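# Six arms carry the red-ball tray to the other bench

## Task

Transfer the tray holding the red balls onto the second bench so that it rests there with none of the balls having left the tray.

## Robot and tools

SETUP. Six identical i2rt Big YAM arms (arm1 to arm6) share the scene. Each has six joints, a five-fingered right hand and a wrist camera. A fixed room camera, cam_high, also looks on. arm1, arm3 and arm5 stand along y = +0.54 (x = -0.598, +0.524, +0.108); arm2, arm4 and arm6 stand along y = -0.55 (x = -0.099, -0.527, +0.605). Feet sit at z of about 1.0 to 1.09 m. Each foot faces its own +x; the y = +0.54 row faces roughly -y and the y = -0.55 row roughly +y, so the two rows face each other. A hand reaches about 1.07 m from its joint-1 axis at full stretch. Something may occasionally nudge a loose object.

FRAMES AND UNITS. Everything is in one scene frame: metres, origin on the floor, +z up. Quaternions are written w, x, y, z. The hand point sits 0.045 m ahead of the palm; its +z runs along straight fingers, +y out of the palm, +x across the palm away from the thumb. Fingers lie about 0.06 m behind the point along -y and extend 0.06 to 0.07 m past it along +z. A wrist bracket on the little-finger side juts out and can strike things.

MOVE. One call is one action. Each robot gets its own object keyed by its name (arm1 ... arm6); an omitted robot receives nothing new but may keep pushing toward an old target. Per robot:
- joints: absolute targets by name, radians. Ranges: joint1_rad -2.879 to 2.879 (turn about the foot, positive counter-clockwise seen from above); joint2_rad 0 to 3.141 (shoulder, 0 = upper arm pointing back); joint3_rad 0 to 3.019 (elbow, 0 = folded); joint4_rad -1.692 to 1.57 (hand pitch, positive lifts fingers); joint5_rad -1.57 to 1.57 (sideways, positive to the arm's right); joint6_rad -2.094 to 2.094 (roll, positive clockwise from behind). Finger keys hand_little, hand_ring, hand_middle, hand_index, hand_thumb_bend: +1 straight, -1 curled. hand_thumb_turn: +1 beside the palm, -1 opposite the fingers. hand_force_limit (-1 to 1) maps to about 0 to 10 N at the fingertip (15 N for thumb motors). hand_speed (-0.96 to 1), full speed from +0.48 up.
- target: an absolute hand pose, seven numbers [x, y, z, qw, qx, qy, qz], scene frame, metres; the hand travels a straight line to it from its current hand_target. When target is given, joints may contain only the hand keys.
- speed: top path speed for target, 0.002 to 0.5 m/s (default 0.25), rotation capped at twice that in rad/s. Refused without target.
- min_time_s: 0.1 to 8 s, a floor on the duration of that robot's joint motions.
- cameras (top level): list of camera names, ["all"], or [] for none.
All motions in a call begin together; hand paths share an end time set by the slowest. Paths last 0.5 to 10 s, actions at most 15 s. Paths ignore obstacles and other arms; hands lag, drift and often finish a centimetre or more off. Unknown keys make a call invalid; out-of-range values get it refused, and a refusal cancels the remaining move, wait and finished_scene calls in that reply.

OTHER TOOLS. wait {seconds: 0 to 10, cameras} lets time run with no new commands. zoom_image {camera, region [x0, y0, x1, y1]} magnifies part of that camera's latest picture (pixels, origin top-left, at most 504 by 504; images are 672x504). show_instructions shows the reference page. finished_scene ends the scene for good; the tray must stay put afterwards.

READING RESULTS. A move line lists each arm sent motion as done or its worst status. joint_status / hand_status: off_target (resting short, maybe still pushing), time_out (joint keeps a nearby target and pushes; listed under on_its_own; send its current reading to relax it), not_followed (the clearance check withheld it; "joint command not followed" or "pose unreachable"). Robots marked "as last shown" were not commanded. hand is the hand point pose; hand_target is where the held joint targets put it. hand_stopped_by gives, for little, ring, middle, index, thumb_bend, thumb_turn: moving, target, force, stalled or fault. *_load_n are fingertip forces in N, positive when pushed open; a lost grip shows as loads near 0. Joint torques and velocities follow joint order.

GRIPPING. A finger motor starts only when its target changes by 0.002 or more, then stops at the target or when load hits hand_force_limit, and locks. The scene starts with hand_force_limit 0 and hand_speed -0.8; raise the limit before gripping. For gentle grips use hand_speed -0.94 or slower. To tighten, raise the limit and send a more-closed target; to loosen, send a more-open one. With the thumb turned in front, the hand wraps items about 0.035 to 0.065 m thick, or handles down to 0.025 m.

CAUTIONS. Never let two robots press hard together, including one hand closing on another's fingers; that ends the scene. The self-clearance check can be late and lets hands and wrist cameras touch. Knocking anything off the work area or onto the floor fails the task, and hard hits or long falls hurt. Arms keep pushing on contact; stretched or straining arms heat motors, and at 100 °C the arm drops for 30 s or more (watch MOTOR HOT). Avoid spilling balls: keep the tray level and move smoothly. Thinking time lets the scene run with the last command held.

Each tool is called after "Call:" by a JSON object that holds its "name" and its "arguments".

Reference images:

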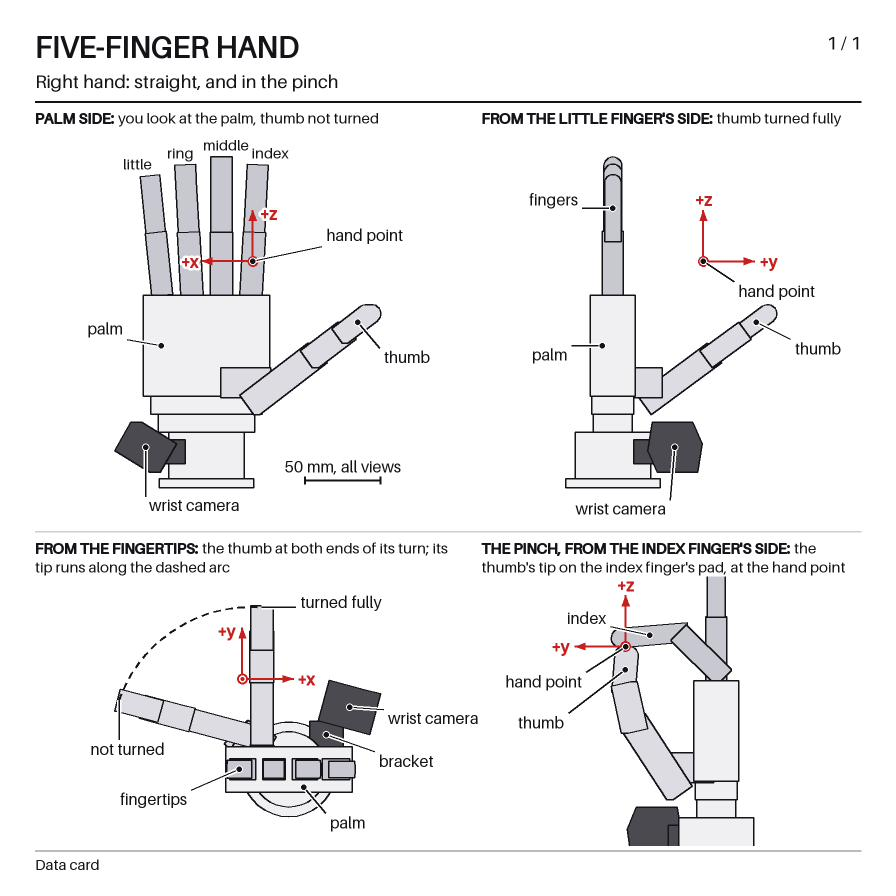

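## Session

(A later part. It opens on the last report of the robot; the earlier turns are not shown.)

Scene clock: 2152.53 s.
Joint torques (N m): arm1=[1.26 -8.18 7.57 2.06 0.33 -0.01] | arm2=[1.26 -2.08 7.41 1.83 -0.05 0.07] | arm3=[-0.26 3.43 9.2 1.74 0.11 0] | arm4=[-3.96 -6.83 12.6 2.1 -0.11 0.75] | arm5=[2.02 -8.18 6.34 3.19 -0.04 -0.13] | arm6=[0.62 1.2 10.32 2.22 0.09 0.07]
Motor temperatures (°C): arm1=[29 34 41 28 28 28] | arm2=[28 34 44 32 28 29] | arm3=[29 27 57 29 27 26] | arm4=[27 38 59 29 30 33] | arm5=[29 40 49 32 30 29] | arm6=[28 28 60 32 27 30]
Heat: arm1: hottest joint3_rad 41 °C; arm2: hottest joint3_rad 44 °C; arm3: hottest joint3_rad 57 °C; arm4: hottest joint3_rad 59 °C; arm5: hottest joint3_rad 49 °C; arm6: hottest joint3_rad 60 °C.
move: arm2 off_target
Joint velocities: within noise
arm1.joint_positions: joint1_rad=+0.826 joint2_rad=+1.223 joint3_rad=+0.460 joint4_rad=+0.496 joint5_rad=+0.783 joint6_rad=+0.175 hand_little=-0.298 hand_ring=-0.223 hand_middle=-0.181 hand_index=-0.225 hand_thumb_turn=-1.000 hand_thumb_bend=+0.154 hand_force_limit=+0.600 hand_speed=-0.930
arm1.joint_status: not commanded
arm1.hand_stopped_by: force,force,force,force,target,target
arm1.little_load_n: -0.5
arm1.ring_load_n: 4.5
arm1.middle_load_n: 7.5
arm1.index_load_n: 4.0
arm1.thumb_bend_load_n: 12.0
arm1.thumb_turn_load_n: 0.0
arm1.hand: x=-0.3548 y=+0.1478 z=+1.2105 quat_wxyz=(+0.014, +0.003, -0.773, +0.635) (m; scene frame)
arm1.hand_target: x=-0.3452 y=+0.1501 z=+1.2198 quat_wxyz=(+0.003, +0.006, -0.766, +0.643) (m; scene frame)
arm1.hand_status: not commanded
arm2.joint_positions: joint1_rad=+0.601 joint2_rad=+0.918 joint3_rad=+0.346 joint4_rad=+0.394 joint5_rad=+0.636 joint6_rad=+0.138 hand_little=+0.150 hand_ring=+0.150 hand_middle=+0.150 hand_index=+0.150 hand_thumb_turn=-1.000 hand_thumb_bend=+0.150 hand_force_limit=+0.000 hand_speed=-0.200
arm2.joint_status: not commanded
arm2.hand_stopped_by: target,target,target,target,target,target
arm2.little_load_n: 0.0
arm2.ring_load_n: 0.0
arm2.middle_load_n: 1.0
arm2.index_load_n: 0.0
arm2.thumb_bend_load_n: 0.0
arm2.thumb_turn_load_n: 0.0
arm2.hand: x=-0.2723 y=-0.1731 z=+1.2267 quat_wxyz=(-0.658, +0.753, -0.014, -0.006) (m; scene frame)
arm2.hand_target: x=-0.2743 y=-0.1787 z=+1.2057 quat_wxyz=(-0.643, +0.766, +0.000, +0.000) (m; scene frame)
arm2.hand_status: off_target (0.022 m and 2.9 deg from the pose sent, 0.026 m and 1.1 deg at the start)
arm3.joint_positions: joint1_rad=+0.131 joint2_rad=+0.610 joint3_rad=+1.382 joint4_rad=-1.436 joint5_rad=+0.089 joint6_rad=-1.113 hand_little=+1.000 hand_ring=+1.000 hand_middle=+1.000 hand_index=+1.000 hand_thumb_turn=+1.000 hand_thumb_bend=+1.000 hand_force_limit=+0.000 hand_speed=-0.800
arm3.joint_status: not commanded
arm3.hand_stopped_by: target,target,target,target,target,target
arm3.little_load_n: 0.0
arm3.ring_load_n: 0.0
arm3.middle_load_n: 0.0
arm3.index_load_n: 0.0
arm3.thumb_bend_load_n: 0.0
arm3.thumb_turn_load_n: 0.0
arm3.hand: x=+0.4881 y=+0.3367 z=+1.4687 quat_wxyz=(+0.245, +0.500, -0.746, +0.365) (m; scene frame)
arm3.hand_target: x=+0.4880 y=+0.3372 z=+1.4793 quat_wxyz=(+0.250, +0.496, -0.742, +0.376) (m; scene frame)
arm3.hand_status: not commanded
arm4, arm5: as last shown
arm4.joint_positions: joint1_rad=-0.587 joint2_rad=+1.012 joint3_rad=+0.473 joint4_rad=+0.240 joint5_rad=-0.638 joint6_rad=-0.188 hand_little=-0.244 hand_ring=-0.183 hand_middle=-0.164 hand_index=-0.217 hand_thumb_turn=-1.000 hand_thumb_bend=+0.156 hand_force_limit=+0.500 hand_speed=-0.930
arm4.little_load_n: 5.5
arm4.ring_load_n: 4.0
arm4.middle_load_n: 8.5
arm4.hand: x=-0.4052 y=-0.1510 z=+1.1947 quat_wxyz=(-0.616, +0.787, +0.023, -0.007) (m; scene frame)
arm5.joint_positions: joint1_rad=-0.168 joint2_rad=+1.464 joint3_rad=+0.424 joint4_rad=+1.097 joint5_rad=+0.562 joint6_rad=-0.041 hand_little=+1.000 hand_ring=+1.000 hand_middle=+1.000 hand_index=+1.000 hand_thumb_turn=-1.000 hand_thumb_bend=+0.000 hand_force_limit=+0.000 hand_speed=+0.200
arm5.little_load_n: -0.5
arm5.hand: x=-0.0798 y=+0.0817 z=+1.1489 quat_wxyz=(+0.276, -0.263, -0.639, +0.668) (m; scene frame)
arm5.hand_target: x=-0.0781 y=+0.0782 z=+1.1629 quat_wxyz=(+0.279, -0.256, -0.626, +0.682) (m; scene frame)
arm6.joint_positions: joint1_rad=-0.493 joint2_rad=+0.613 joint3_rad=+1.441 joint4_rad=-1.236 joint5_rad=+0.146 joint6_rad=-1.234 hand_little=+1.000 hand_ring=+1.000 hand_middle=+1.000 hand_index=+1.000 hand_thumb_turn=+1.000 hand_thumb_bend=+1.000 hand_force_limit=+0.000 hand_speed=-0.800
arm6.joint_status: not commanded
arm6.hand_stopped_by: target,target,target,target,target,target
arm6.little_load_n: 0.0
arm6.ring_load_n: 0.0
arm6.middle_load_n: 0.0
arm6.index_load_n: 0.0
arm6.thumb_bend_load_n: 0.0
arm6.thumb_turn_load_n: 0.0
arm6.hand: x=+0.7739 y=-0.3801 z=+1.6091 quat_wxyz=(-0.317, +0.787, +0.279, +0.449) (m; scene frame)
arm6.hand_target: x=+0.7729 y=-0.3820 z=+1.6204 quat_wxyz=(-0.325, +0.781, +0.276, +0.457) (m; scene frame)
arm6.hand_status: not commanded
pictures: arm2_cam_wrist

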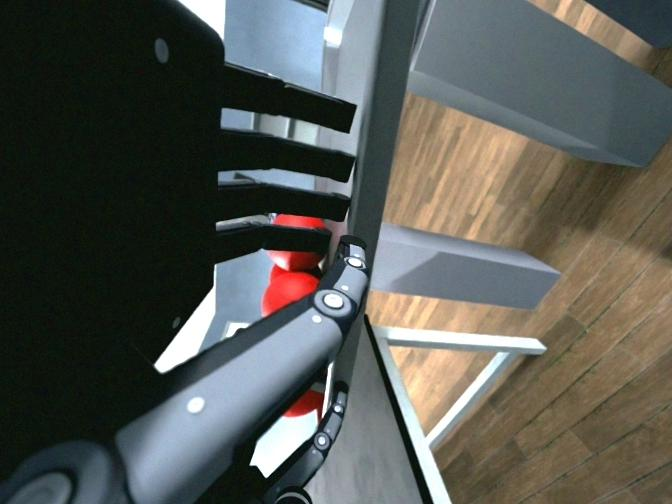

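Call:
{"name": "move", "arguments": {"arm2": {"target": [-0.275, -0.182, 1.268, -0.643, 0.766, 0, 0], "speed": 0.1, "joints": {"hand_thumb_bend": 0.3, "hand_speed": 0.2}}, "cameras": ["arm2_cam_wrist"]}}

Call:
{"name": "zoom_image", "arguments": {"camera": "arm2_cam_wrist", "region": [220, 130, 470, 400]}}

Scene clock: 2180.03 s.
Joint torques (N m): arm1=[1.26 -8.23 7.54 2.1 0.34 0] | arm2=[1.26 -4.13 13.91 1.55 0.25 0.1] | arm3=[-0.26 3.43 9.2 1.76 0.11 0] | arm4=[-3.9 -6.89 12.46 2.11 -0.11 0.75] | arm5=[2.08 -8 6.31 3.14 0.01 -0.11] | arm6=[0.5 1.2 10.39 2.21 0.1 0.07]
Motor temperatures (°C): arm1=[29 34 41 28 28 28] | arm2=[28 33 43 32 28 29] | arm3=[29 27 57 29 27 26] | arm4=[27 38 60 29 30 33] | arm5=[29 40 47 32 30 29] | arm6=[28 28 60 32 27 30]
Heat: arm1: hottest joint3_rad 41 °C; arm2: hottest joint3_rad 43 °C; arm3: hottest joint3_rad 57 °C; arm4: hottest joint3_rad 60 °C; arm5: hottest joint3_rad 47 °C; arm6: hottest joint3_rad 60 °C.
move: arm2 off_target
Joint velocities: within noise
arm1, arm3, arm4, arm5, arm6: as last shown
arm1.joint_positions: joint1_rad=+0.826 joint2_rad=+1.224 joint3_rad=+0.460 joint4_rad=+0.496 joint5_rad=+0.783 joint6_rad=+0.175 hand_little=-0.298 hand_ring=-0.223 hand_middle=-0.181 hand_index=-0.225 hand_thumb_turn=-1.000 hand_thumb_bend=+0.154 hand_force_limit=+0.600 hand_speed=-0.930
arm1.little_load_n: -1.0
arm1.ring_load_n: 4.0
arm1.middle_load_n: 8.0
arm1.index_load_n: 5.0
arm1.hand: x=-0.3547 y=+0.1478 z=+1.2104 quat_wxyz=(+0.014, +0.003, -0.773, +0.635) (m; scene frame)
arm1.hand_target: x=-0.3452 y=+0.1501 z=+1.2199 quat_wxyz=(+0.003, +0.006, -0.766, +0.643) (m; scene frame)
arm2.joint_positions: joint1_rad=+0.610 joint2_rad=+0.803 joint3_rad=+0.396 joint4_rad=+0.124 joint5_rad=+0.638 joint6_rad=+0.138 hand_little=+0.150 hand_ring=+0.150 hand_middle=+0.150 hand_index=+0.150 hand_thumb_turn=-1.000 hand_thumb_bend=+0.300 hand_force_limit=+0.000 hand_speed=+0.200
arm2.joint_status: all done
arm2.hand_stopped_by: target,target,target,target,target,target
arm2.little_load_n: 0.0
arm2.ring_load_n: 0.0
arm2.middle_load_n: 0.0
arm2.index_load_n: 0.0
arm2.thumb_bend_load_n: 0.0
arm2.thumb_turn_load_n: 0.0
arm2.hand: x=-0.2628 y=-0.1910 z=+1.2347 quat_wxyz=(-0.625, +0.780, +0.009, +0.016) (m; scene frame)
arm2.hand_target: x=-0.2741 y=-0.1833 z=+1.2679 quat_wxyz=(-0.643, +0.766, +0.000, +0.000) (m; scene frame)
arm2.hand_status: off_target (0.037 m and 3.3 deg from the pose sent, 0.042 m and 2.9 deg at the start)
arm4.joint_positions: joint1_rad=-0.587 joint2_rad=+1.011 joint3_rad=+0.473 joint4_rad=+0.239 joint5_rad=-0.638 joint6_rad=-0.187 hand_little=-0.244 hand_ring=-0.183 hand_middle=-0.164 hand_index=-0.217 hand_thumb_turn=-1.000 hand_thumb_bend=+0.156 hand_force_limit=+0.500 hand_speed=-0.930
arm4.little_load_n: 4.5
arm4.ring_load_n: 3.0
arm4.middle_load_n: 7.5
arm4.thumb_bend_load_n: 34.0
arm4.hand: x=-0.4055 y=-0.1512 z=+1.1948 quat_wxyz=(-0.616, +0.787, +0.022, -0.008) (m; scene frame)
arm4.hand_target: x=-0.3912 y=-0.1435 z=+1.2393 quat_wxyz=(-0.644, +0.765, +0.002, +0.000) (m; scene frame)
arm5.joint_positions: joint1_rad=-0.168 joint2_rad=+1.464 joint3_rad=+0.424 joint4_rad=+1.099 joint5_rad=+0.561 joint6_rad=-0.042 hand_little=+1.000 hand_ring=+1.000 hand_middle=+1.000 hand_index=+1.000 hand_thumb_turn=-1.000 hand_thumb_bend=+0.000 hand_force_limit=+0.000 hand_speed=+0.200
arm5.little_load_n: -1.0
arm5.hand: x=-0.0797 y=+0.0815 z=+1.1493 quat_wxyz=(+0.275, -0.262, -0.639, +0.669) (m; scene frame)
arm5.hand_target: x=-0.0781 y=+0.0783 z=+1.1629 quat_wxyz=(+0.279, -0.256, -0.626, +0.682) (m; scene frame)
arm6.ring_load_n: -0.5
arm6.index_load_n: -0.5
pictures: arm2_cam_wrist

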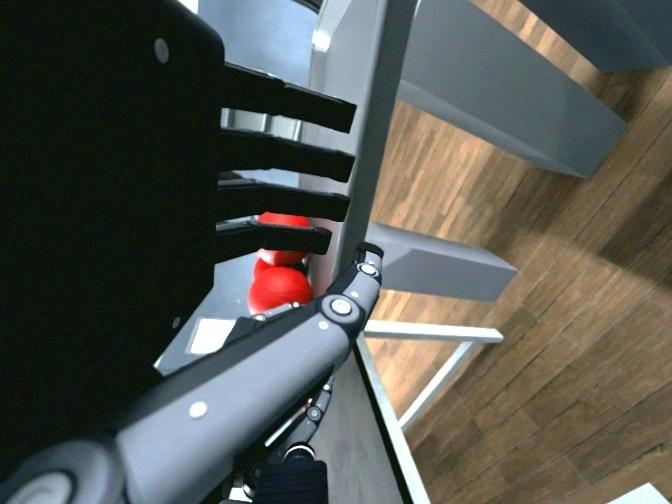

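Scaled by 1.867.

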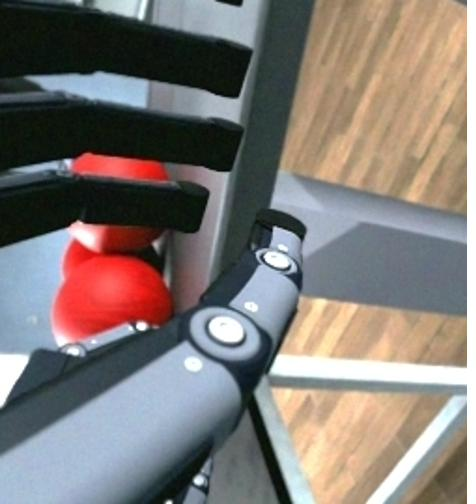

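Call:
{"name": "move", "arguments": {"arm2": {"target": [-0.275, -0.180, 1.215, -0.643, 0.766, 0, 0], "speed": 0.1}, "cameras": ["arm2_cam_wrist"]}}

Call:
{"name": "zoom_image", "arguments": {"camera": "arm2_cam_wrist", "region": [220, 130, 470, 400]}}

Scene clock: 2200.80 s.
Joint torques (N m): arm1=[1.26 -8.23 7.54 2.1 0.3 0] | arm2=[0.85 -2.02 9.39 2.77 0.02 0.09] | arm3=[-0.26 3.49 9.21 1.77 0.11 0] | arm4=[-4.13 -6.89 12.57 2.11 -0.1 0.73] | arm5=[2.08 -8.06 6.37 3.11 -0.06 -0.11] | arm6=[0.79 1.14 10.33 2.18 0.1 0.07]
Motor temperatures (°C): arm1=[29 34 41 28 28 28] | arm2=[28 33 48 31 28 29] | arm3=[29 27 58 29 27 26] | arm4=[27 37 61 29 30 33] | arm5=[29 40 47 32 30 29] | arm6=[28 28 60 31 27 30]
Heat: arm1: hottest joint3_rad 41 °C; arm2: hottest joint3_rad 48 °C; arm3: hottest joint3_rad 58 °C; arm4: hottest joint3_rad 61 °C; arm5: hottest joint3_rad 47 °C; arm6: hottest joint3_rad 60 °C.
move: arm2 done
Joint velocities: within noise
arm1, arm3, arm4, arm5, arm6: as last shown
arm1.joint_positions: joint1_rad=+0.826 joint2_rad=+1.224 joint3_rad=+0.460 joint4_rad=+0.496 joint5_rad=+0.784 joint6_rad=+0.174 hand_little=-0.298 hand_ring=-0.223 hand_middle=-0.181 hand_index=-0.225 hand_thumb_turn=-1.000 hand_thumb_bend=+0.154 hand_force_limit=+0.600 hand_speed=-0.930
arm1.ring_load_n: 5.0
arm1.middle_load_n: 7.5
arm1.index_load_n: 3.5
arm1.thumb_bend_load_n: 12.5
arm1.hand: x=-0.3549 y=+0.1478 z=+1.2102 quat_wxyz=(+0.014, +0.003, -0.773, +0.634) (m; scene frame)
arm1.hand_target: x=-0.3452 y=+0.1501 z=+1.2200 quat_wxyz=(+0.003, +0.006, -0.766, +0.643) (m; scene frame)
arm2.joint_positions: joint1_rad=+0.611 joint2_rad=+0.890 joint3_rad=+0.340 joint4_rad=+0.323 joint5_rad=+0.640 joint6_rad=+0.138 hand_little=+0.150 hand_ring=+0.150 hand_middle=+0.150 hand_index=+0.150 hand_thumb_turn=-1.000 hand_thumb_bend=+0.300 hand_force_limit=+0.000 hand_speed=+0.200
arm2.joint_status: not commanded
arm2.hand_stopped_by: target,target,target,target,target,target
arm2.little_load_n: 0.0
arm2.ring_load_n: 0.0
arm2.middle_load_n: -4.0
arm2.index_load_n: -2.0
arm2.thumb_bend_load_n: 0.0
arm2.thumb_turn_load_n: 0.0
arm2.hand: x=-0.2690 y=-0.1827 z=+1.2169 quat_wxyz=(-0.643, +0.766, -0.002, +0.003) (m; scene frame)
arm2.hand_target: x=-0.2749 y=-0.1803 z=+1.2151 quat_wxyz=(-0.643, +0.766, +0.000, +0.000) (m; scene frame)
arm2.hand_status: done (0.007 m and 0.5 deg from the pose sent, 0.026 m and 3.3 deg at the start)
arm4.joint_positions: joint1_rad=-0.587 joint2_rad=+1.011 joint3_rad=+0.473 joint4_rad=+0.239 joint5_rad=-0.638 joint6_rad=-0.187 hand_little=-0.243 hand_ring=-0.183 hand_middle=-0.164 hand_index=-0.217 hand_thumb_turn=-1.000 hand_thumb_bend=+0.156 hand_force_limit=+0.500 hand_speed=-0.930
arm4.little_load_n: 6.0
arm4.ring_load_n: 4.0
arm4.middle_load_n: 8.5
arm4.hand_target: x=-0.3912 y=-0.1435 z=+1.2394 quat_wxyz=(-0.644, +0.765, +0.002, +0.000) (m; scene frame)
arm5.joint_positions: joint1_rad=-0.168 joint2_rad=+1.464 joint3_rad=+0.423 joint4_rad=+1.099 joint5_rad=+0.563 joint6_rad=-0.042 hand_little=+1.000 hand_ring=+1.000 hand_middle=+1.000 hand_index=+1.000 hand_thumb_turn=-1.000 hand_thumb_bend=+0.000 hand_force_limit=+0.000 hand_speed=+0.200
arm5.little_load_n: -0.5
arm5.hand: x=-0.0798 y=+0.0820 z=+1.1490 quat_wxyz=(+0.276, -0.263, -0.639, +0.668) (m; scene frame)
arm5.hand_target: x=-0.0781 y=+0.0782 z=+1.1630 quat_wxyz=(+0.279, -0.256, -0.626, +0.682) (m; scene frame)
arm6.ring_load_n: 0.0
arm6.index_load_n: 0.0
pictures: arm2_cam_wrist

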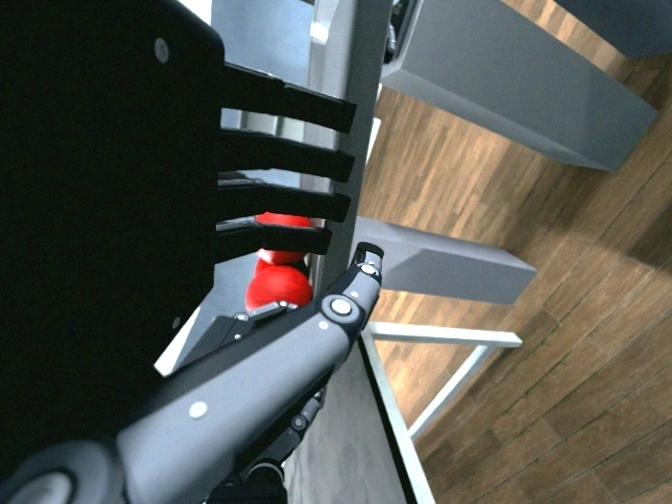

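Scaled by 1.867.

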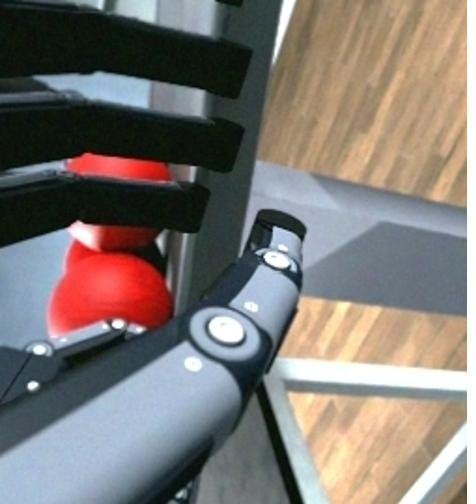

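Call:
{"name": "move", "arguments": {"arm2": {"target": [-0.278, -0.182, 1.255, -0.643, 0.766, 0, 0], "speed": 0.1}}}

Call:
{"name": "move", "arguments": {"arm2": {"target": [-0.278, -0.167, 1.250, -0.643, 0.766, 0, 0], "speed": 0.1}}}

Call:
{"name": "move", "arguments": {"arm2": {"target": [-0.278, -0.167, 1.208, -0.643, 0.766, 0, 0], "speed": 0.1}, "cameras": ["arm2_cam_wrist"]}}

Call:
{"name": "zoom_image", "arguments": {"camera": "arm2_cam_wrist", "region": [220, 130, 470, 400]}}

Scene clock: 2211.33 s.
Joint torques (N m): arm1=[1.26 -8.23 7.53 2.07 0.29 -0.01] | arm2=[1.32 -4.37 13.7 1.7 0.25 0.12] | arm3=[-0.26 3.55 9.21 1.76 0.11 0] | arm4=[-4.07 -6.83 12.62 2.09 -0.12 0.74] | arm5=[2.02 -8.06 6.37 3.11 -0.05 -0.11] | arm6=[0.5 1.14 10.32 2.22 0.1 0.05]
Motor temperatures (°C): arm1=[29 34 41 28 28 28] | arm2=[28 33 47 32 28 29] | arm3=[29 27 58 29 27 26] | arm4=[27 37 61 29 30 33] | arm5=[29 40 47 32 30 29] | arm6=[28 28 60 31 27 30]
Heat: arm1: hottest joint3_rad 41 °C; arm2: hottest joint3_rad 47 °C; arm3: hottest joint3_rad 58 °C; arm4: hottest joint3_rad 61 °C; arm5: hottest joint3_rad 47 °C; arm6: hottest joint3_rad 60 °C.
move: arm2 off_target
Joint velocities: within noise
arm1, arm3, arm4, arm5, arm6: as last shown
arm1.joint_positions: joint1_rad=+0.826 joint2_rad=+1.224 joint3_rad=+0.460 joint4_rad=+0.496 joint5_rad=+0.784 joint6_rad=+0.175 hand_little=-0.298 hand_ring=-0.223 hand_middle=-0.181 hand_index=-0.225 hand_thumb_turn=-1.000 hand_thumb_bend=+0.154 hand_force_limit=+0.600 hand_speed=-0.930
arm1.ring_load_n: 4.5
arm1.middle_load_n: 8.0
arm1.index_load_n: 4.5
arm1.thumb_bend_load_n: 12.0
arm1.hand: x=-0.3549 y=+0.1478 z=+1.2101 quat_wxyz=(+0.014, +0.003, -0.773, +0.634) (m; scene frame)
arm1.hand_target: x=-0.3452 y=+0.1501 z=+1.2198 quat_wxyz=(+0.003, +0.006, -0.766, +0.643) (m; scene frame)
arm2.joint_positions: joint1_rad=+0.619 joint2_rad=+0.833 joint3_rad=+0.372 joint4_rad=+0.175 joint5_rad=+0.648 joint6_rad=+0.138 hand_little=+0.150 hand_ring=+0.150 hand_middle=+0.150 hand_index=+0.150 hand_thumb_turn=-1.000 hand_thumb_bend=+0.300 hand_force_limit=+0.000 hand_speed=+0.200
arm2.joint_status: not commanded
arm2.hand_stopped_by: target,target,target,target,target,target
arm2.little_load_n: 0.0
arm2.ring_load_n: 0.0
arm2.middle_load_n: 0.0
arm2.index_load_n: 0.0
arm2.thumb_bend_load_n: 0.0
arm2.thumb_turn_load_n: 0.0
arm2.hand: x=-0.2648 y=-0.1916 z=+1.2219 quat_wxyz=(-0.625, +0.780, +0.010, +0.018) (m; scene frame)
arm2.hand_target: x=-0.2771 y=-0.1834 z=+1.2550 quat_wxyz=(-0.643, +0.766, +0.000, +0.000) (m; scene frame)
arm2.hand_status: off_target (0.037 m and 3.5 deg from the pose sent, 0.039 m and 0.5 deg at the start)
arm4.little_load_n: 4.5
arm4.ring_load_n: 3.0
arm4.middle_load_n: 7.5
arm4.hand: x=-0.4055 y=-0.1512 z=+1.1949 quat_wxyz=(-0.616, +0.787, +0.022, -0.008) (m; scene frame)
arm5.joint_positions: joint1_rad=-0.168 joint2_rad=+1.464 joint3_rad=+0.423 joint4_rad=+1.100 joint5_rad=+0.563 joint6_rad=-0.042 hand_little=+1.000 hand_ring=+1.000 hand_middle=+1.000 hand_index=+1.000 hand_thumb_turn=-1.000 hand_thumb_bend=+0.000 hand_force_limit=+0.000 hand_speed=+0.200
arm5.hand: x=-0.0798 y=+0.0819 z=+1.1491 quat_wxyz=(+0.276, -0.263, -0.639, +0.668) (m; scene frame)
pictures: none

Scene clock: 2212.40 s.
Joint torques (N m): arm1=[1.26 -8.23 7.54 2.07 0.3 0] | arm2=[-0.85 -3.96 13.96 2.66 -0.05 0.02] | arm3=[-0.32 3.43 9.21 1.76 0.11 0] | arm4=[-3.78 -7.12 12.48 2.06 -0.08 0.76] | arm5=[2.02 -8.06 6.37 3.1 -0.05 -0.12] | arm6=[0.62 1.14 10.43 2.18 0.08 0.05]
Motor temperatures (°C): arm1=[29 34 41 28 28 28] | arm2=[28 33 47 32 28 29] | arm3=[29 27 58 29 27 26] | arm4=[27 37 61 29 30 33] | arm5=[29 40 47 32 30 29] | arm6=[28 28 60 31 27 30]
Heat: arm1: hottest joint3_rad 41 °C; arm2: hottest joint3_rad 47 °C; arm3: hottest joint3_rad 58 °C; arm4: hottest joint3_rad 61 °C; arm5: hottest joint3_rad 47 °C; arm6: hottest joint3_rad 60 °C.
move: arm2 off_target
Joint velocities: within noise
arm1, arm3, arm4, arm5, arm6: as last shown
arm1.thumb_bend_load_n: 12.5
arm2.joint_positions: joint1_rad=+0.610 joint2_rad=+0.862 joint3_rad=+0.378 joint4_rad=+0.199 joint5_rad=+0.623 joint6_rad=+0.138 hand_little=+0.150 hand_ring=+0.150 hand_middle=+0.150 hand_index=+0.150 hand_thumb_turn=-1.000 hand_thumb_bend=+0.300 hand_force_limit=+0.000 hand_speed=+0.200
arm2.joint_status: not commanded
arm2.hand_stopped_by: target,target,target,target,target,target
arm2.little_load_n: 0.0
arm2.ring_load_n: 0.0
arm2.middle_load_n: -0.5
arm2.index_load_n: 0.0
arm2.thumb_bend_load_n: 0.0
arm2.thumb_turn_load_n: 0.0
arm2.hand: x=-0.2696 y=-0.1864 z=+1.2198 quat_wxyz=(-0.624, +0.781, +0.014, +0.011) (m; scene frame)
arm2.hand_target: x=-0.2767 y=-0.1696 z=+1.2505 quat_wxyz=(-0.643, +0.766, +0.000, +0.000) (m; scene frame)
arm2.hand_status: off_target (0.037 m and 3.4 deg from the pose sent, 0.040 m and 3.5 deg at the start)
arm4.index_load_n: 4.0
arm6.little_load_n: -0.5
pictures: none

Scene clock: 2213.67 s.
Joint torques (N m): arm1=[1.32 -8.12 7.99 2.07 0 0.15] | arm2=[-0.85 -0.15 10.03 2.77 -0.58 0.16] | arm3=[-0.26 3.43 9.2 1.77 0.11 0.01] | arm4=[-4.78 -8.23 12.23 2.09 -0.13 0.74] | arm5=[2.2 -8.35 6.99 3.11 -0.26 -0.11] | arm6=[0.62 1.2 10.43 2.19 0.1 0.06]
Motor temperatures (°C): arm1=[29 34 41 28 28 28] | arm2=[28 33 47 32 28 29] | arm3=[29 27 58 29 27 26] | arm4=[27 37 61 29 30 33] | arm5=[29 40 47 32 30 29] | arm6=[28 28 60 31 27 30]
Heat: arm1: hottest joint3_rad 41 °C; arm2: hottest joint3_rad 47 °C; arm3: hottest joint3_rad 58 °C; arm4: hottest joint3_rad 61 °C; arm5: hottest joint3_rad 47 °C; arm6: hottest joint3_rad 60 °C.
move: arm2 off_target
Joint velocities: within noise
arm1, arm3, arm4, arm5, arm6: as last shown
arm1.joint_positions: joint1_rad=+0.826 joint2_rad=+1.224 joint3_rad=+0.454 joint4_rad=+0.496 joint5_rad=+0.791 joint6_rad=+0.160 hand_little=-0.298 hand_ring=-0.222 hand_middle=-0.181 hand_index=-0.225 hand_thumb_turn=-1.000 hand_thumb_bend=+0.154 hand_force_limit=+0.600 hand_speed=-0.930
arm1.little_load_n: -0.5
arm1.ring_load_n: 8.0
arm1.middle_load_n: 7.0
arm1.index_load_n: 0.5
arm1.thumb_turn_load_n: -1.5
arm1.hand: x=-0.3589 y=+0.1494 z=+1.2067 quat_wxyz=(+0.023, +0.008, -0.774, +0.633) (m; scene frame)
arm1.hand_target: x=-0.3451 y=+0.1501 z=+1.2199 quat_wxyz=(+0.003, +0.006, -0.766, +0.643) (m; scene frame)
arm2.joint_positions: joint1_rad=+0.610 joint2_rad=+0.930 joint3_rad=+0.341 joint4_rad=+0.383 joint5_rad=+0.635 joint6_rad=+0.125 hand_little=+0.150 hand_ring=+0.150 hand_middle=+0.148 hand_index=+0.150 hand_thumb_turn=-1.000 hand_thumb_bend=+0.300 hand_force_limit=+0.000 hand_speed=+0.200
arm2.joint_status: not commanded
arm2.hand_stopped_by: target,target,target,target,target,target
arm2.little_load_n: 0.0
arm2.ring_load_n: 0.0
arm2.middle_load_n: -20.0
arm2.index_load_n: 0.0
arm2.thumb_bend_load_n: 0.0
arm2.thumb_turn_load_n: 0.0
arm2.hand: x=-0.2735 y=-0.1767 z=+1.2158 quat_wxyz=(-0.649, +0.761, +0.000, +0.001) (m; scene frame)
arm2.hand_target: x=-0.2774 y=-0.1680 z=+1.2081 quat_wxyz=(-0.643, +0.766, +0.000, +0.000) (m; scene frame)
arm2.hand_status: off_target (0.013 m and 0.9 deg from the pose sent, 0.024 m and 3.4 deg at the start)
arm4.joint_positions: joint1_rad=-0.581 joint2_rad=+1.024 joint3_rad=+0.476 joint4_rad=+0.239 joint5_rad=-0.638 joint6_rad=-0.187 hand_little=-0.243 hand_ring=-0.183 hand_middle=-0.164 hand_index=-0.217 hand_thumb_turn=-1.000 hand_thumb_bend=+0.156 hand_force_limit=+0.500 hand_speed=-0.930
arm4.little_load_n: 10.5
arm4.ring_load_n: 7.0
arm4.middle_load_n: 10.5
arm4.index_load_n: 5.0
arm4.thumb_bend_load_n: 34.5
arm4.thumb_turn_load_n: 4.0
arm4.hand: x=-0.4069 y=-0.1492 z=+1.1915 quat_wxyz=(-0.613, +0.790, +0.022, -0.012) (m; scene frame)
arm4.hand_target: x=-0.3913 y=-0.1435 z=+1.2393 quat_wxyz=(-0.644, +0.765, +0.002, +0.000) (m; scene frame)
arm5.joint_positions: joint1_rad=-0.168 joint2_rad=+1.468 joint3_rad=+0.414 joint4_rad=+1.100 joint5_rad=+0.568 joint6_rad=-0.042 hand_little=+1.000 hand_ring=+1.000 hand_middle=+1.000 hand_index=+1.000 hand_thumb_turn=-1.000 hand_thumb_bend=+0.000 hand_force_limit=+0.000 hand_speed=+0.200
arm5.little_load_n: 0.0
arm5.ring_load_n: -0.5
arm5.hand: x=-0.0800 y=+0.0858 z=+1.1431 quat_wxyz=(+0.278, -0.264, -0.643, +0.663) (m; scene frame)
arm5.hand_target: x=-0.0781 y=+0.0782 z=+1.1629 quat_wxyz=(+0.279, -0.256, -0.626, +0.682) (m; scene frame)
arm6.little_load_n: 0.0
pictures: arm2_cam_wrist

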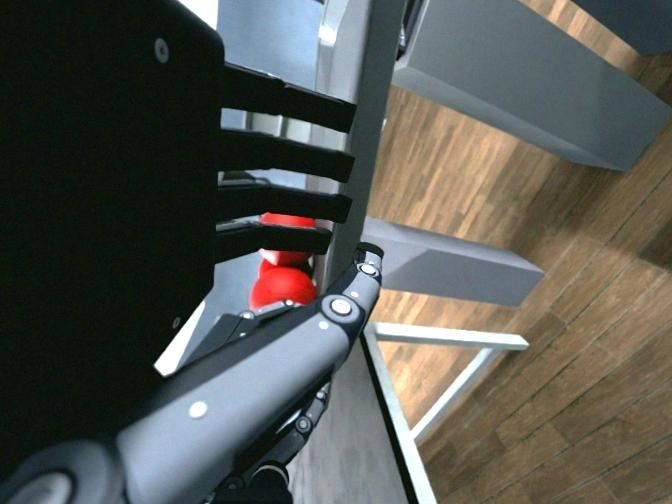

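Scaled by 1.867.

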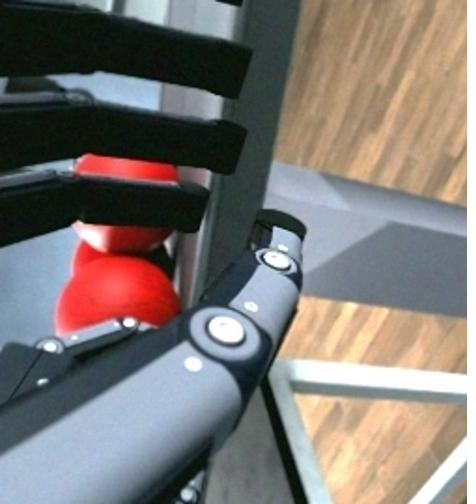

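Call:
{"name": "move", "arguments": {"arm2": {"joints": {"hand_little": 0.7, "hand_ring": 0.7, "hand_middle": 0.7, "hand_index": 0.7, "hand_speed": 0.3}}}}

Call:
{"name": "move", "arguments": {"arm2": {"target": [-0.278, -0.172, 1.212, -0.643, 0.766, 0, 0], "speed": 0.1}, "cameras": ["arm2_cam_wrist", "cam_high"]}}

Call:
{"name": "zoom_image", "arguments": {"camera": "arm2_cam_wrist", "region": [220, 130, 470, 400]}}

Scene clock: 2235.63 s.
Joint torques (N m): arm1=[1.32 -8.12 8.02 2.07 -0.08 0.18] | arm2=[-0.85 -0.32 10.13 2.73 -0.65 0.17] | arm3=[-0.21 3.37 9.2 1.77 0.11 0] | arm4=[-4.66 -8.18 12.14 2.09 -0.14 0.74] | arm5=[1.96 -8.47 7.01 3.08 -0.28 -0.11] | arm6=[0.73 1.03 10.33 2.24 0.1 0.08]
Motor temperatures (°C): arm1=[29 34 42 28 28 28] | arm2=[28 33 47 32 28 29] | arm3=[29 27 58 29 27 26] | arm4=[27 37 60 29 30 33] | arm5=[29 40 48 32 30 29] | arm6=[28 28 61 31 27 30]
Heat: arm1: hottest joint3_rad 42 °C; arm2: hottest joint3_rad 47 °C; arm3: hottest joint3_rad 58 °C; arm4: hottest joint3_rad 60 °C; arm5: hottest joint3_rad 48 °C; arm6: hottest joint3_rad 61 °C.
move: arm2 off_target
Joint velocities: within noise
arm1, arm3, arm5, arm6: as last shown
arm1.joint_positions: joint1_rad=+0.826 joint2_rad=+1.224 joint3_rad=+0.453 joint4_rad=+0.496 joint5_rad=+0.793 joint6_rad=+0.157 hand_little=-0.298 hand_ring=-0.222 hand_middle=-0.181 hand_index=-0.225 hand_thumb_turn=-1.000 hand_thumb_bend=+0.154 hand_force_limit=+0.600 hand_speed=-0.930
arm1.ring_load_n: 9.0
arm1.middle_load_n: 7.5
arm1.thumb_turn_load_n: -2.0
arm1.hand: x=-0.3597 y=+0.1495 z=+1.2063 quat_wxyz=(+0.025, +0.009, -0.774, +0.633) (m; scene frame)
arm1.hand_target: x=-0.3451 y=+0.1501 z=+1.2200 quat_wxyz=(+0.003, +0.006, -0.766, +0.643) (m; scene frame)
arm2.joint_positions: joint1_rad=+0.610 joint2_rad=+0.931 joint3_rad=+0.340 joint4_rad=+0.386 joint5_rad=+0.636 joint6_rad=+0.124 hand_little=+0.700 hand_ring=+0.700 hand_middle=+0.156 hand_index=+0.700 hand_thumb_turn=-1.000 hand_thumb_bend=+0.300 hand_force_limit=+0.000 hand_speed=+0.300
arm2.joint_status: hand_middle off_target (ended at +0.156, target +0.700); the others done
arm2.hand_stopped_by: target,target,stalled,target,target,target
arm2.little_load_n: 0.0
arm2.ring_load_n: 0.0
arm2.middle_load_n: -19.0
arm2.index_load_n: 0.0
arm2.thumb_bend_load_n: 0.0
arm2.thumb_turn_load_n: 0.0
arm2.hand: x=-0.2731 y=-0.1767 z=+1.2155 quat_wxyz=(-0.649, +0.760, +0.000, +0.002) (m; scene frame)
arm2.hand_target: x=-0.2774 y=-0.1681 z=+1.2081 quat_wxyz=(-0.643, +0.766, +0.000, +0.000) (m; scene frame)
arm2.hand_status: not commanded
arm4.joint_positions: joint1_rad=-0.581 joint2_rad=+1.025 joint3_rad=+0.478 joint4_rad=+0.239 joint5_rad=-0.637 joint6_rad=-0.187 hand_little=-0.243 hand_ring=-0.183 hand_middle=-0.164 hand_index=-0.217 hand_thumb_turn=-1.000 hand_thumb_bend=+0.156 hand_force_limit=+0.500 hand_speed=-0.930
arm4.joint_status: not commanded
arm4.hand_stopped_by: force,force,force,force,target,target
arm4.little_load_n: 12.0
arm4.ring_load_n: 7.5
arm4.middle_load_n: 10.5
arm4.index_load_n: 4.0
arm4.thumb_bend_load_n: 34.0
arm4.thumb_turn_load_n: 4.0
arm4.hand: x=-0.4066 y=-0.1489 z=+1.1919 quat_wxyz=(-0.613, +0.790, +0.022, -0.011) (m; scene frame)
arm4.hand_target: x=-0.3912 y=-0.1435 z=+1.2394 quat_wxyz=(-0.644, +0.765, +0.002, +0.000) (m; scene frame)
arm4.hand_status: not commanded
arm5.joint_positions: joint1_rad=-0.168 joint2_rad=+1.468 joint3_rad=+0.413 joint4_rad=+1.100 joint5_rad=+0.569 joint6_rad=-0.042 hand_little=+1.000 hand_ring=+1.000 hand_middle=+1.000 hand_index=+1.000 hand_thumb_turn=-1.000 hand_thumb_bend=+0.000 hand_force_limit=+0.000 hand_speed=+0.200
arm5.ring_load_n: 0.0
arm5.hand: x=-0.0800 y=+0.0862 z=+1.1428 quat_wxyz=(+0.279, -0.264, -0.643, +0.663) (m; scene frame)
arm5.hand_target: x=-0.0781 y=+0.0783 z=+1.1629 quat_wxyz=(+0.279, -0.256, -0.626, +0.682) (m; scene frame)
pictures: none

Scene clock: 2236.60 s.
Joint torques (N m): arm1=[1.32 -8.18 8.03 2.09 -0.07 0.18] | arm2=[0.03 -2.14 10.14 1.58 -0.32 0.19] | arm3=[-0.21 3.43 9.21 1.76 0.11 0] | arm4=[-4.54 -8.23 12.22 2.14 -0.14 0.74] | arm5=[1.96 -8.29 7.01 3.11 -0.28 -0.11] | arm6=[0.73 1.2 10.43 2.24 0.09 0.06]
Motor temperatures (°C): arm1=[29 34 42 28 28 28] | arm2=[28 33 47 32 28 29] | arm3=[29 27 58 29 27 26] | arm4=[27 37 60 29 30 33] | arm5=[29 40 48 32 30 29] | arm6=[28 28 61 31 27 30]
Heat: arm1: hottest joint3_rad 42 °C; arm2: hottest joint3_rad 47 °C; arm3: hottest joint3_rad 58 °C; arm4: hottest joint3_rad 60 °C; arm5: hottest joint3_rad 48 °C; arm6: hottest joint3_rad 61 °C.
move: arm2 done
Joint velocities: within noise
arm1, arm3, arm4, arm6: as last shown
arm1.middle_load_n: 7.0
arm2.joint_positions: joint1_rad=+0.611 joint2_rad=+0.931 joint3_rad=+0.340 joint4_rad=+0.386 joint5_rad=+0.639 joint6_rad=+0.124 hand_little=+0.700 hand_ring=+0.700 hand_middle=+0.156 hand_index=+0.700 hand_thumb_turn=-1.000 hand_thumb_bend=+0.300 hand_force_limit=+0.000 hand_speed=+0.300
arm2.joint_status: not commanded
arm2.hand_stopped_by: target,target,stalled,target,target,target
arm2.little_load_n: 0.0
arm2.ring_load_n: 0.0
arm2.middle_load_n: -17.5
arm2.index_load_n: 0.0
arm2.thumb_bend_load_n: 0.0
arm2.thumb_turn_load_n: 0.0
arm2.hand: x=-0.2732 y=-0.1768 z=+1.2156 quat_wxyz=(-0.650, +0.760, +0.000, +0.002) (m; scene frame)
arm2.hand_target: x=-0.2779 y=-0.1724 z=+1.2120 quat_wxyz=(-0.643, +0.766, +0.000, +0.000) (m; scene frame)
arm2.hand_status: done (0.008 m and 1.0 deg from the pose sent, 0.008 m and 1.0 deg at the start)
arm4.little_load_n: 11.5
arm4.middle_load_n: 10.0
arm5.joint_positions: joint1_rad=-0.168 joint2_rad=+1.468 joint3_rad=+0.413 joint4_rad=+1.100 joint5_rad=+0.569 joint6_rad=-0.042 hand_little=+1.000 hand_ring=+1.000 hand_middle=+1.000 hand_index=+1.000 hand_thumb_turn=-1.000 hand_thumb_bend=+0.000 hand_force_limit=+0.000 hand_speed=+0.200
arm5.joint_status: not commanded
arm5.hand_stopped_by: target,target,target,target,target,target
arm5.little_load_n: 0.0
arm5.ring_load_n: 0.0
arm5.middle_load_n: 0.0
arm5.index_load_n: 0.0
arm5.thumb_bend_load_n: 0.0
arm5.thumb_turn_load_n: 0.0
arm5.hand: x=-0.0800 y=+0.0862 z=+1.1428 quat_wxyz=(+0.279, -0.264, -0.643, +0.663) (m; scene frame)
arm5.hand_target: x=-0.0781 y=+0.0783 z=+1.1629 quat_wxyz=(+0.279, -0.256, -0.626, +0.682) (m; scene frame)
arm5.hand_status: not commanded
pictures: arm2_cam_wrist, cam_high

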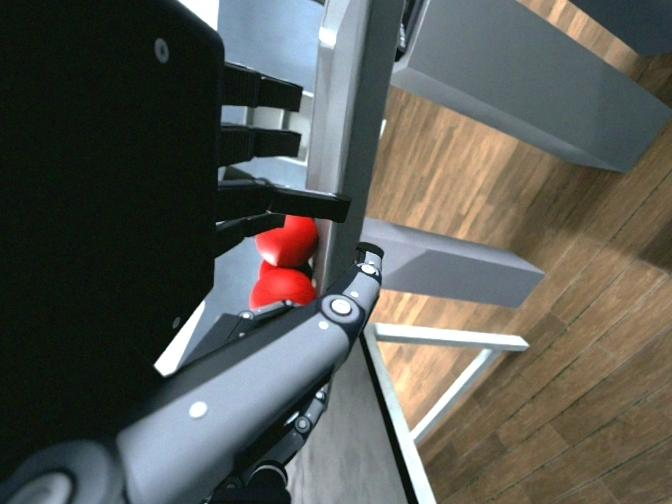

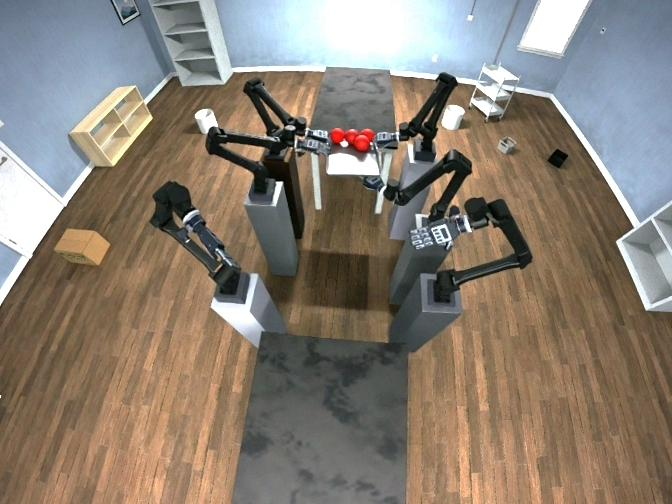

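Scaled by 1.867.

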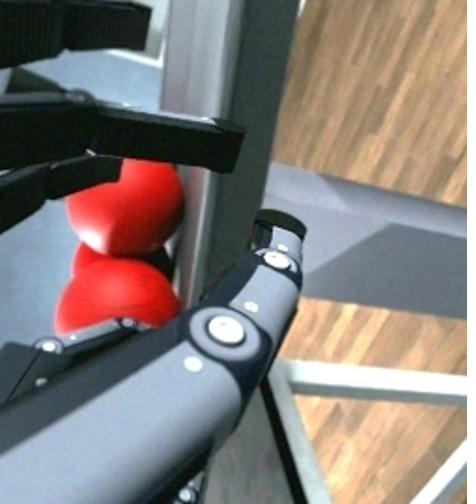

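Call:
{"name": "move", "arguments": {"arm2": {"target": [-0.275, -0.180, 1.195, -0.643, 0.766, 0, 0], "speed": 0.08}, "cameras": ["arm2_cam_wrist"]}}

Scene clock: 2267.73 s.
Joint torques (N m): arm1=[1.32 -8.18 8.02 2.07 -0.08 0.18] | arm2=[0.56 -1.08 8.09 2.02 -0.07 0.2] | arm3=[-0.26 3.43 9.21 1.76 0.11 0] | arm4=[-4.6 -8.12 12.1 2.13 -0.11 0.76] | arm5=[2.02 -8.47 7.02 3.11 -0.11 -0.11] | arm6=[0.67 0.97 10.37 2.24 0.1 0.08]
Motor temperatures (°C): arm1=[29 34 44 28 28 28] | arm2=[28 33 47 31 28 29] | arm3=[29 27 58 29 27 26] | arm4=[27 37 59 29 30 33] | arm5=[29 40 48 32 30 29] | arm6=[28 28 61 31 27 30]
Heat: arm1: hottest joint3_rad 44 °C; arm2: hottest joint3_rad 47 °C; arm3: hottest joint3_rad 58 °C; arm4: hottest joint3_rad 59 °C; arm5: hottest joint3_rad 48 °C; arm6: hottest joint3_rad 61 °C.
move: arm2 off_target
Joint velocities: within noise
arm1.joint_positions: joint1_rad=+0.826 joint2_rad=+1.224 joint3_rad=+0.453 joint4_rad=+0.496 joint5_rad=+0.793 joint6_rad=+0.157 hand_little=-0.298 hand_ring=-0.222 hand_middle=-0.181 hand_index=-0.225 hand_thumb_turn=-1.000 hand_thumb_bend=+0.154 hand_force_limit=+0.600 hand_speed=-0.930
arm1.joint_status: not commanded
arm1.hand_stopped_by: force,force,force,force,target,target
arm1.little_load_n: -0.5
arm1.ring_load_n: 8.0
arm1.middle_load_n: 7.5
arm1.index_load_n: 2.0
arm1.thumb_bend_load_n: 12.0
arm1.thumb_turn_load_n: -1.0
arm1.hand: x=-0.3596 y=+0.1495 z=+1.2063 quat_wxyz=(+0.025, +0.009, -0.774, +0.633) (m; scene frame)
arm1.hand_target: x=-0.3451 y=+0.1501 z=+1.2200 quat_wxyz=(+0.003, +0.006, -0.766, +0.643) (m; scene frame)
arm1.hand_status: not commanded
arm2.joint_positions: joint1_rad=+0.616 joint2_rad=+0.932 joint3_rad=+0.316 joint4_rad=+0.433 joint5_rad=+0.643 joint6_rad=+0.126 hand_little=+0.700 hand_ring=+0.700 hand_middle=+0.156 hand_index=+0.700 hand_thumb_turn=-1.000 hand_thumb_bend=+0.300 hand_force_limit=+0.000 hand_speed=+0.300
arm2.joint_status: not commanded
arm2.hand_stopped_by: target,target,stalled,target,target,target
arm2.little_load_n: 0.0
arm2.ring_load_n: -0.5
arm2.middle_load_n: -6.5
arm2.index_load_n: 0.0
arm2.thumb_bend_load_n: 0.0
arm2.thumb_turn_load_n: 0.0
arm2.hand: x=-0.2726 y=-0.1796 z=+1.2134 quat_wxyz=(-0.657, +0.754, -0.005, -0.004) (m; scene frame)
arm2.hand_target: x=-0.2743 y=-0.1810 z=+1.1955 quat_wxyz=(-0.643, +0.766, +0.000, +0.000) (m; scene frame)
arm2.hand_status: off_target (0.019 m and 2.2 deg from the pose sent, 0.021 m and 1.0 deg at the start)
arm3.joint_positions: joint1_rad=+0.131 joint2_rad=+0.610 joint3_rad=+1.382 joint4_rad=-1.436 joint5_rad=+0.089 joint6_rad=-1.113 hand_little=+1.000 hand_ring=+1.000 hand_middle=+1.000 hand_index=+1.000 hand_thumb_turn=+1.000 hand_thumb_bend=+1.000 hand_force_limit=+0.000 hand_speed=-0.800
arm3.joint_status: not commanded
arm3.hand_stopped_by: target,target,target,target,target,target
arm3.little_load_n: -0.5
arm3.ring_load_n: 0.0
arm3.middle_load_n: 0.0
arm3.index_load_n: 0.0
arm3.thumb_bend_load_n: 0.0
arm3.thumb_turn_load_n: 0.5
arm3.hand: x=+0.4881 y=+0.3367 z=+1.4687 quat_wxyz=(+0.245, +0.500, -0.746, +0.365) (m; scene frame)
arm3.hand_target: x=+0.4880 y=+0.3372 z=+1.4793 quat_wxyz=(+0.250, +0.496, -0.742, +0.376) (m; scene frame)
arm3.hand_status: not commanded
arm4, arm5: as last shown
arm4.joint_positions: joint1_rad=-0.581 joint2_rad=+1.025 joint3_rad=+0.478 joint4_rad=+0.239 joint5_rad=-0.638 joint6_rad=-0.187 hand_little=-0.243 hand_ring=-0.183 hand_middle=-0.164 hand_index=-0.217 hand_thumb_turn=-1.000 hand_thumb_bend=+0.156 hand_force_limit=+0.500 hand_speed=-0.930
arm4.little_load_n: 9.5
arm4.ring_load_n: 6.5
arm4.middle_load_n: 9.5
arm4.thumb_bend_load_n: 35.0
arm4.hand: x=-0.4066 y=-0.1489 z=+1.1919 quat_wxyz=(-0.613, +0.790, +0.023, -0.012) (m; scene frame)
arm4.hand_target: x=-0.3913 y=-0.1435 z=+1.2394 quat_wxyz=(-0.644, +0.765, +0.002, +0.000) (m; scene frame)
arm5.joint_positions: joint1_rad=-0.168 joint2_rad=+1.468 joint3_rad=+0.413 joint4_rad=+1.100 joint5_rad=+0.565 joint6_rad=-0.042 hand_little=+1.000 hand_ring=+1.000 hand_middle=+1.000 hand_index=+1.000 hand_thumb_turn=-1.000 hand_thumb_bend=+0.000 hand_force_limit=+0.000 hand_speed=+0.200
arm5.hand: x=-0.0793 y=+0.0857 z=+1.1428 quat_wxyz=(+0.277, -0.263, -0.644, +0.663) (m; scene frame)
arm6.joint_positions: joint1_rad=-0.493 joint2_rad=+0.613 joint3_rad=+1.441 joint4_rad=-1.236 joint5_rad=+0.146 joint6_rad=-1.234 hand_little=+1.000 hand_ring=+1.000 hand_middle=+1.000 hand_index=+1.000 hand_thumb_turn=+1.000 hand_thumb_bend=+1.000 hand_force_limit=+0.000 hand_speed=-0.800
arm6.joint_status: not commanded
arm6.hand_stopped_by: target,target,target,target,target,target
arm6.little_load_n: -0.5
arm6.ring_load_n: 0.0
arm6.middle_load_n: 0.0
arm6.index_load_n: 0.0
arm6.thumb_bend_load_n: 0.0
arm6.thumb_turn_load_n: 0.0
arm6.hand: x=+0.7739 y=-0.3801 z=+1.6091 quat_wxyz=(-0.317, +0.787, +0.279, +0.449) (m; scene frame)
arm6.hand_target: x=+0.7729 y=-0.3820 z=+1.6204 quat_wxyz=(-0.325, +0.781, +0.276, +0.457) (m; scene frame)
arm6.hand_status: not commanded
pictures: arm2_cam_wrist

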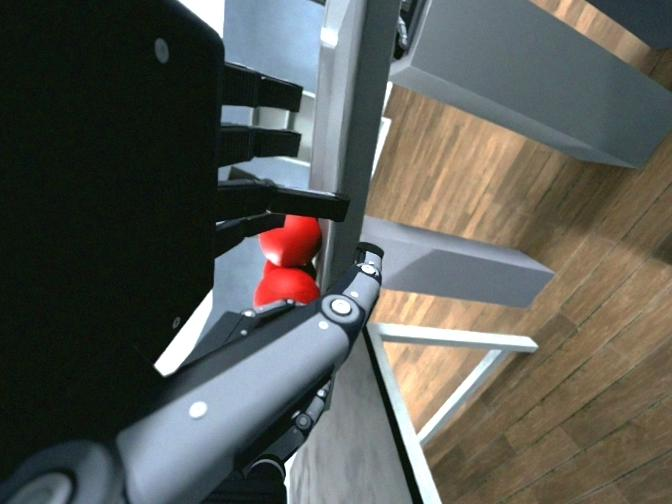

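Call:
{"name": "move", "arguments": {"arm2": {"target": [-0.275, -0.215, 1.200, -0.643, 0.766, 0, 0], "speed": 0.1}}}

Call:
{"name": "move", "arguments": {"arm2": {"target": [-0.275, -0.205, 1.265, -0.643, 0.766, 0, 0], "speed": 0.15, "joints": {"hand_little": 0.15, "hand_ring": 0.15, "hand_middle": 0.15, "hand_index": 0.15, "hand_thumb_bend": 0.2, "hand_speed": 0.2}}, "cameras": ["arm2_cam_wrist", "cam_high"]}}

Call:
{"name": "zoom_image", "arguments": {"camera": "cam_high", "region": [300, 100, 420, 200]}}

Scene clock: 2287.23 s.
Joint torques (N m): arm1=[1.32 -8.29 8.03 2.07 0.18 0.15] | arm2=[1.2 -4.19 9.1 1.59 0.25 0.19] | arm3=[-0.32 3.49 9.2 1.76 0.11 0] | arm4=[-4.42 -7.47 12.21 2.14 -0.08 0.73] | arm5=[1.85 -8.35 7.04 2.89 0.01 -0.08] | arm6=[0.79 1.08 10.37 2.15 0.09 0.05]
Motor temperatures (°C): arm1=[29 34 44 28 28 28] | arm2=[28 33 45 31 28 29] | arm3=[29 27 58 29 27 26] | arm4=[27 37 59 29 30 34] | arm5=[29 40 48 32 30 29] | arm6=[28 28 61 31 27 30]
Heat: arm1: hottest joint3_rad 44 °C; arm2: hottest joint3_rad 45 °C; arm3: hottest joint3_rad 58 °C; arm4: hottest joint3_rad 59 °C; arm5: hottest joint3_rad 48 °C; arm6: hottest joint3_rad 61 °C.
move: arm2 done
Joint velocities: within noise
arm1, arm3, arm4, arm5, arm6: as last shown
arm1.joint_positions: joint1_rad=+0.826 joint2_rad=+1.225 joint3_rad=+0.453 joint4_rad=+0.497 joint5_rad=+0.787 joint6_rad=+0.161 hand_little=-0.298 hand_ring=-0.222 hand_middle=-0.181 hand_index=-0.225 hand_thumb_turn=-1.000 hand_thumb_bend=+0.154 hand_force_limit=+0.600 hand_speed=-0.930
arm1.little_load_n: -1.0
arm1.ring_load_n: 4.5
arm1.middle_load_n: 9.5
arm1.index_load_n: 6.5
arm1.thumb_bend_load_n: 12.5
arm1.thumb_turn_load_n: 1.0
arm1.hand: x=-0.3582 y=+0.1497 z=+1.2060 quat_wxyz=(+0.022, +0.009, -0.774, +0.632) (m; scene frame)
arm2.joint_positions: joint1_rad=+0.706 joint2_rad=+0.849 joint3_rad=+0.265 joint4_rad=+0.324 joint5_rad=+0.732 joint6_rad=+0.158 hand_little=+0.700 hand_ring=+0.700 hand_middle=+0.157 hand_index=+0.700 hand_thumb_turn=-1.000 hand_thumb_bend=+0.300 hand_force_limit=+0.000 hand_speed=+0.300
arm2.joint_status: not commanded
arm2.hand_stopped_by: target,target,stalled,target,target,target
arm2.little_load_n: 0.0
arm2.ring_load_n: 0.0
arm2.middle_load_n: 0.0
arm2.index_load_n: 0.0
arm2.thumb_bend_load_n: 0.0
arm2.thumb_turn_load_n: 0.0
arm2.hand: x=-0.2705 y=-0.2136 z=+1.1930 quat_wxyz=(-0.639, +0.769, +0.005, +0.010) (m; scene frame)
arm2.hand_target: x=-0.2750 y=-0.2149 z=+1.1999 quat_wxyz=(-0.643, +0.766, +0.000, +0.000) (m; scene frame)
arm2.hand_status: done (0.008 m and 1.4 deg from the pose sent, 0.038 m and 2.2 deg at the start)
arm3.little_load_n: 0.0
arm3.index_load_n: -0.5
arm3.thumb_turn_load_n: 0.0
arm4.joint_positions: joint1_rad=-0.581 joint2_rad=+1.017 joint3_rad=+0.478 joint4_rad=+0.239 joint5_rad=-0.639 joint6_rad=-0.185 hand_little=-0.243 hand_ring=-0.183 hand_middle=-0.164 hand_index=-0.217 hand_thumb_turn=-1.000 hand_thumb_bend=+0.156 hand_force_limit=+0.500 hand_speed=-0.930
arm4.little_load_n: 4.5
arm4.ring_load_n: 3.0
arm4.middle_load_n: 7.0
arm4.index_load_n: 4.5
arm4.thumb_bend_load_n: 32.5
arm4.thumb_turn_load_n: 5.0
arm4.hand: x=-0.4072 y=-0.1491 z=+1.1950 quat_wxyz=(-0.616, +0.788, +0.024, -0.011) (m; scene frame)
arm4.hand_target: x=-0.3912 y=-0.1435 z=+1.2394 quat_wxyz=(-0.644, +0.765, +0.002, +0.000) (m; scene frame)
arm5.joint_positions: joint1_rad=-0.167 joint2_rad=+1.468 joint3_rad=+0.413 joint4_rad=+1.105 joint5_rad=+0.561 joint6_rad=-0.047 hand_little=+1.000 hand_ring=+1.000 hand_middle=+1.000 hand_index=+1.000 hand_thumb_turn=-1.000 hand_thumb_bend=+0.000 hand_force_limit=+0.000 hand_speed=+0.200
arm5.hand: x=-0.0785 y=+0.0850 z=+1.1441 quat_wxyz=(+0.277, -0.260, -0.643, +0.665) (m; scene frame)
arm6.little_load_n: 0.0
pictures: none

Scene clock: 2288.50 s.
Joint torques (N m): arm1=[1.32 -8.23 8.03 2.06 0.18 0.14] | arm2=[-0.73 -3.08 14.05 1.58 -0.06 0.08] | arm3=[-0.26 3.55 9.21 1.74 0.11 0] | arm4=[-4.37 -7.41 12.21 2.04 -0.09 0.74] | arm5=[1.9 -8.35 7.06 2.89 0 -0.08] | arm6=[0.73 1.2 10.37 2.24 0.08 0.08]
Motor temperatures (°C): arm1=[29 34 44 28 28 28] | arm2=[28 33 45 31 28 29] | arm3=[29 27 58 29 27 26] | arm4=[27 37 59 29 30 34] | arm5=[29 40 48 32 30 29] | arm6=[28 28 61 31 27 30]
Heat: arm1: hottest joint3_rad 44 °C; arm2: hottest joint3_rad 45 °C; arm3: hottest joint3_rad 58 °C; arm4: hottest joint3_rad 59 °C; arm5: hottest joint3_rad 48 °C; arm6: hottest joint3_rad 61 °C.
move: arm2 off_target
Joint velocities: within noise
arm1, arm3, arm4, arm5, arm6: as last shown
arm1.ring_load_n: 5.0
arm1.middle_load_n: 9.0
arm1.thumb_turn_load_n: 0.5
arm2.joint_positions: joint1_rad=+0.700 joint2_rad=+0.724 joint3_rad=+0.363 joint4_rad=+0.071 joint5_rad=+0.710 joint6_rad=+0.158 hand_little=+0.150 hand_ring=+0.150 hand_middle=+0.150 hand_index=+0.150 hand_thumb_turn=-1.000 hand_thumb_bend=+0.200 hand_force_limit=+0.000 hand_speed=+0.200
arm2.joint_status: all done
arm2.hand_stopped_by: target,target,target,target,target,target
arm2.little_load_n: 0.0
arm2.ring_load_n: 0.0
arm2.middle_load_n: 0.0
arm2.index_load_n: 0.0
arm2.thumb_bend_load_n: 0.0
arm2.thumb_turn_load_n: 0.0
arm2.hand: x=-0.2695 y=-0.2171 z=+1.2340 quat_wxyz=(-0.629, +0.777, +0.015, +0.011) (m; scene frame)
arm2.hand_target: x=-0.2741 y=-0.2066 z=+1.2651 quat_wxyz=(-0.643, +0.766, +0.000, +0.000) (m; scene frame)
arm2.hand_status: off_target (0.034 m and 3.0 deg from the pose sent, 0.073 m and 1.4 deg at the start)
arm3.index_load_n: 0.0
arm4.little_load_n: 5.0
arm4.thumb_bend_load_n: 33.0
arm6.middle_load_n: 0.5
pictures: arm2_cam_wrist, cam_high

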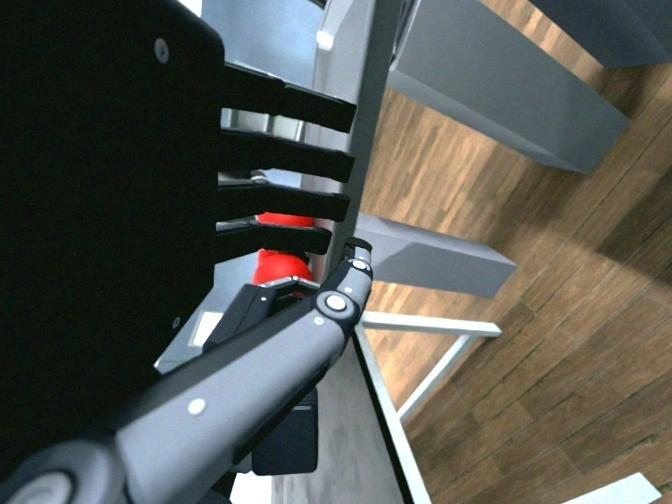

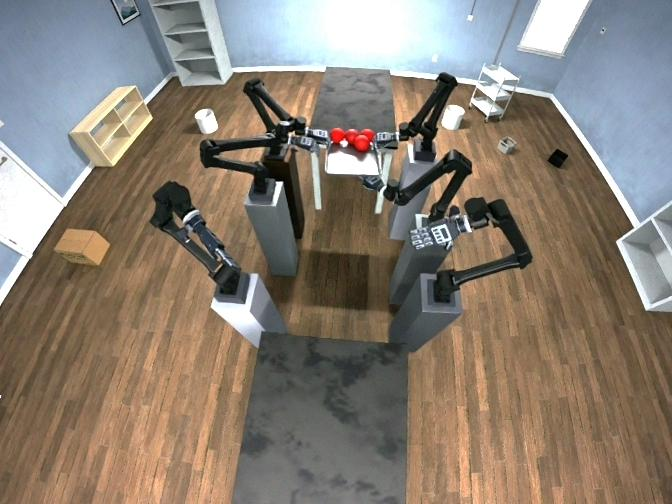

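Scaled by 4.200.

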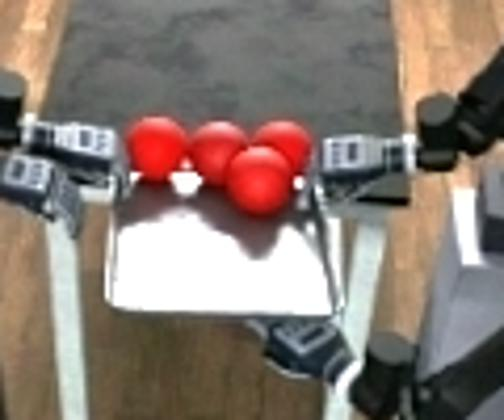

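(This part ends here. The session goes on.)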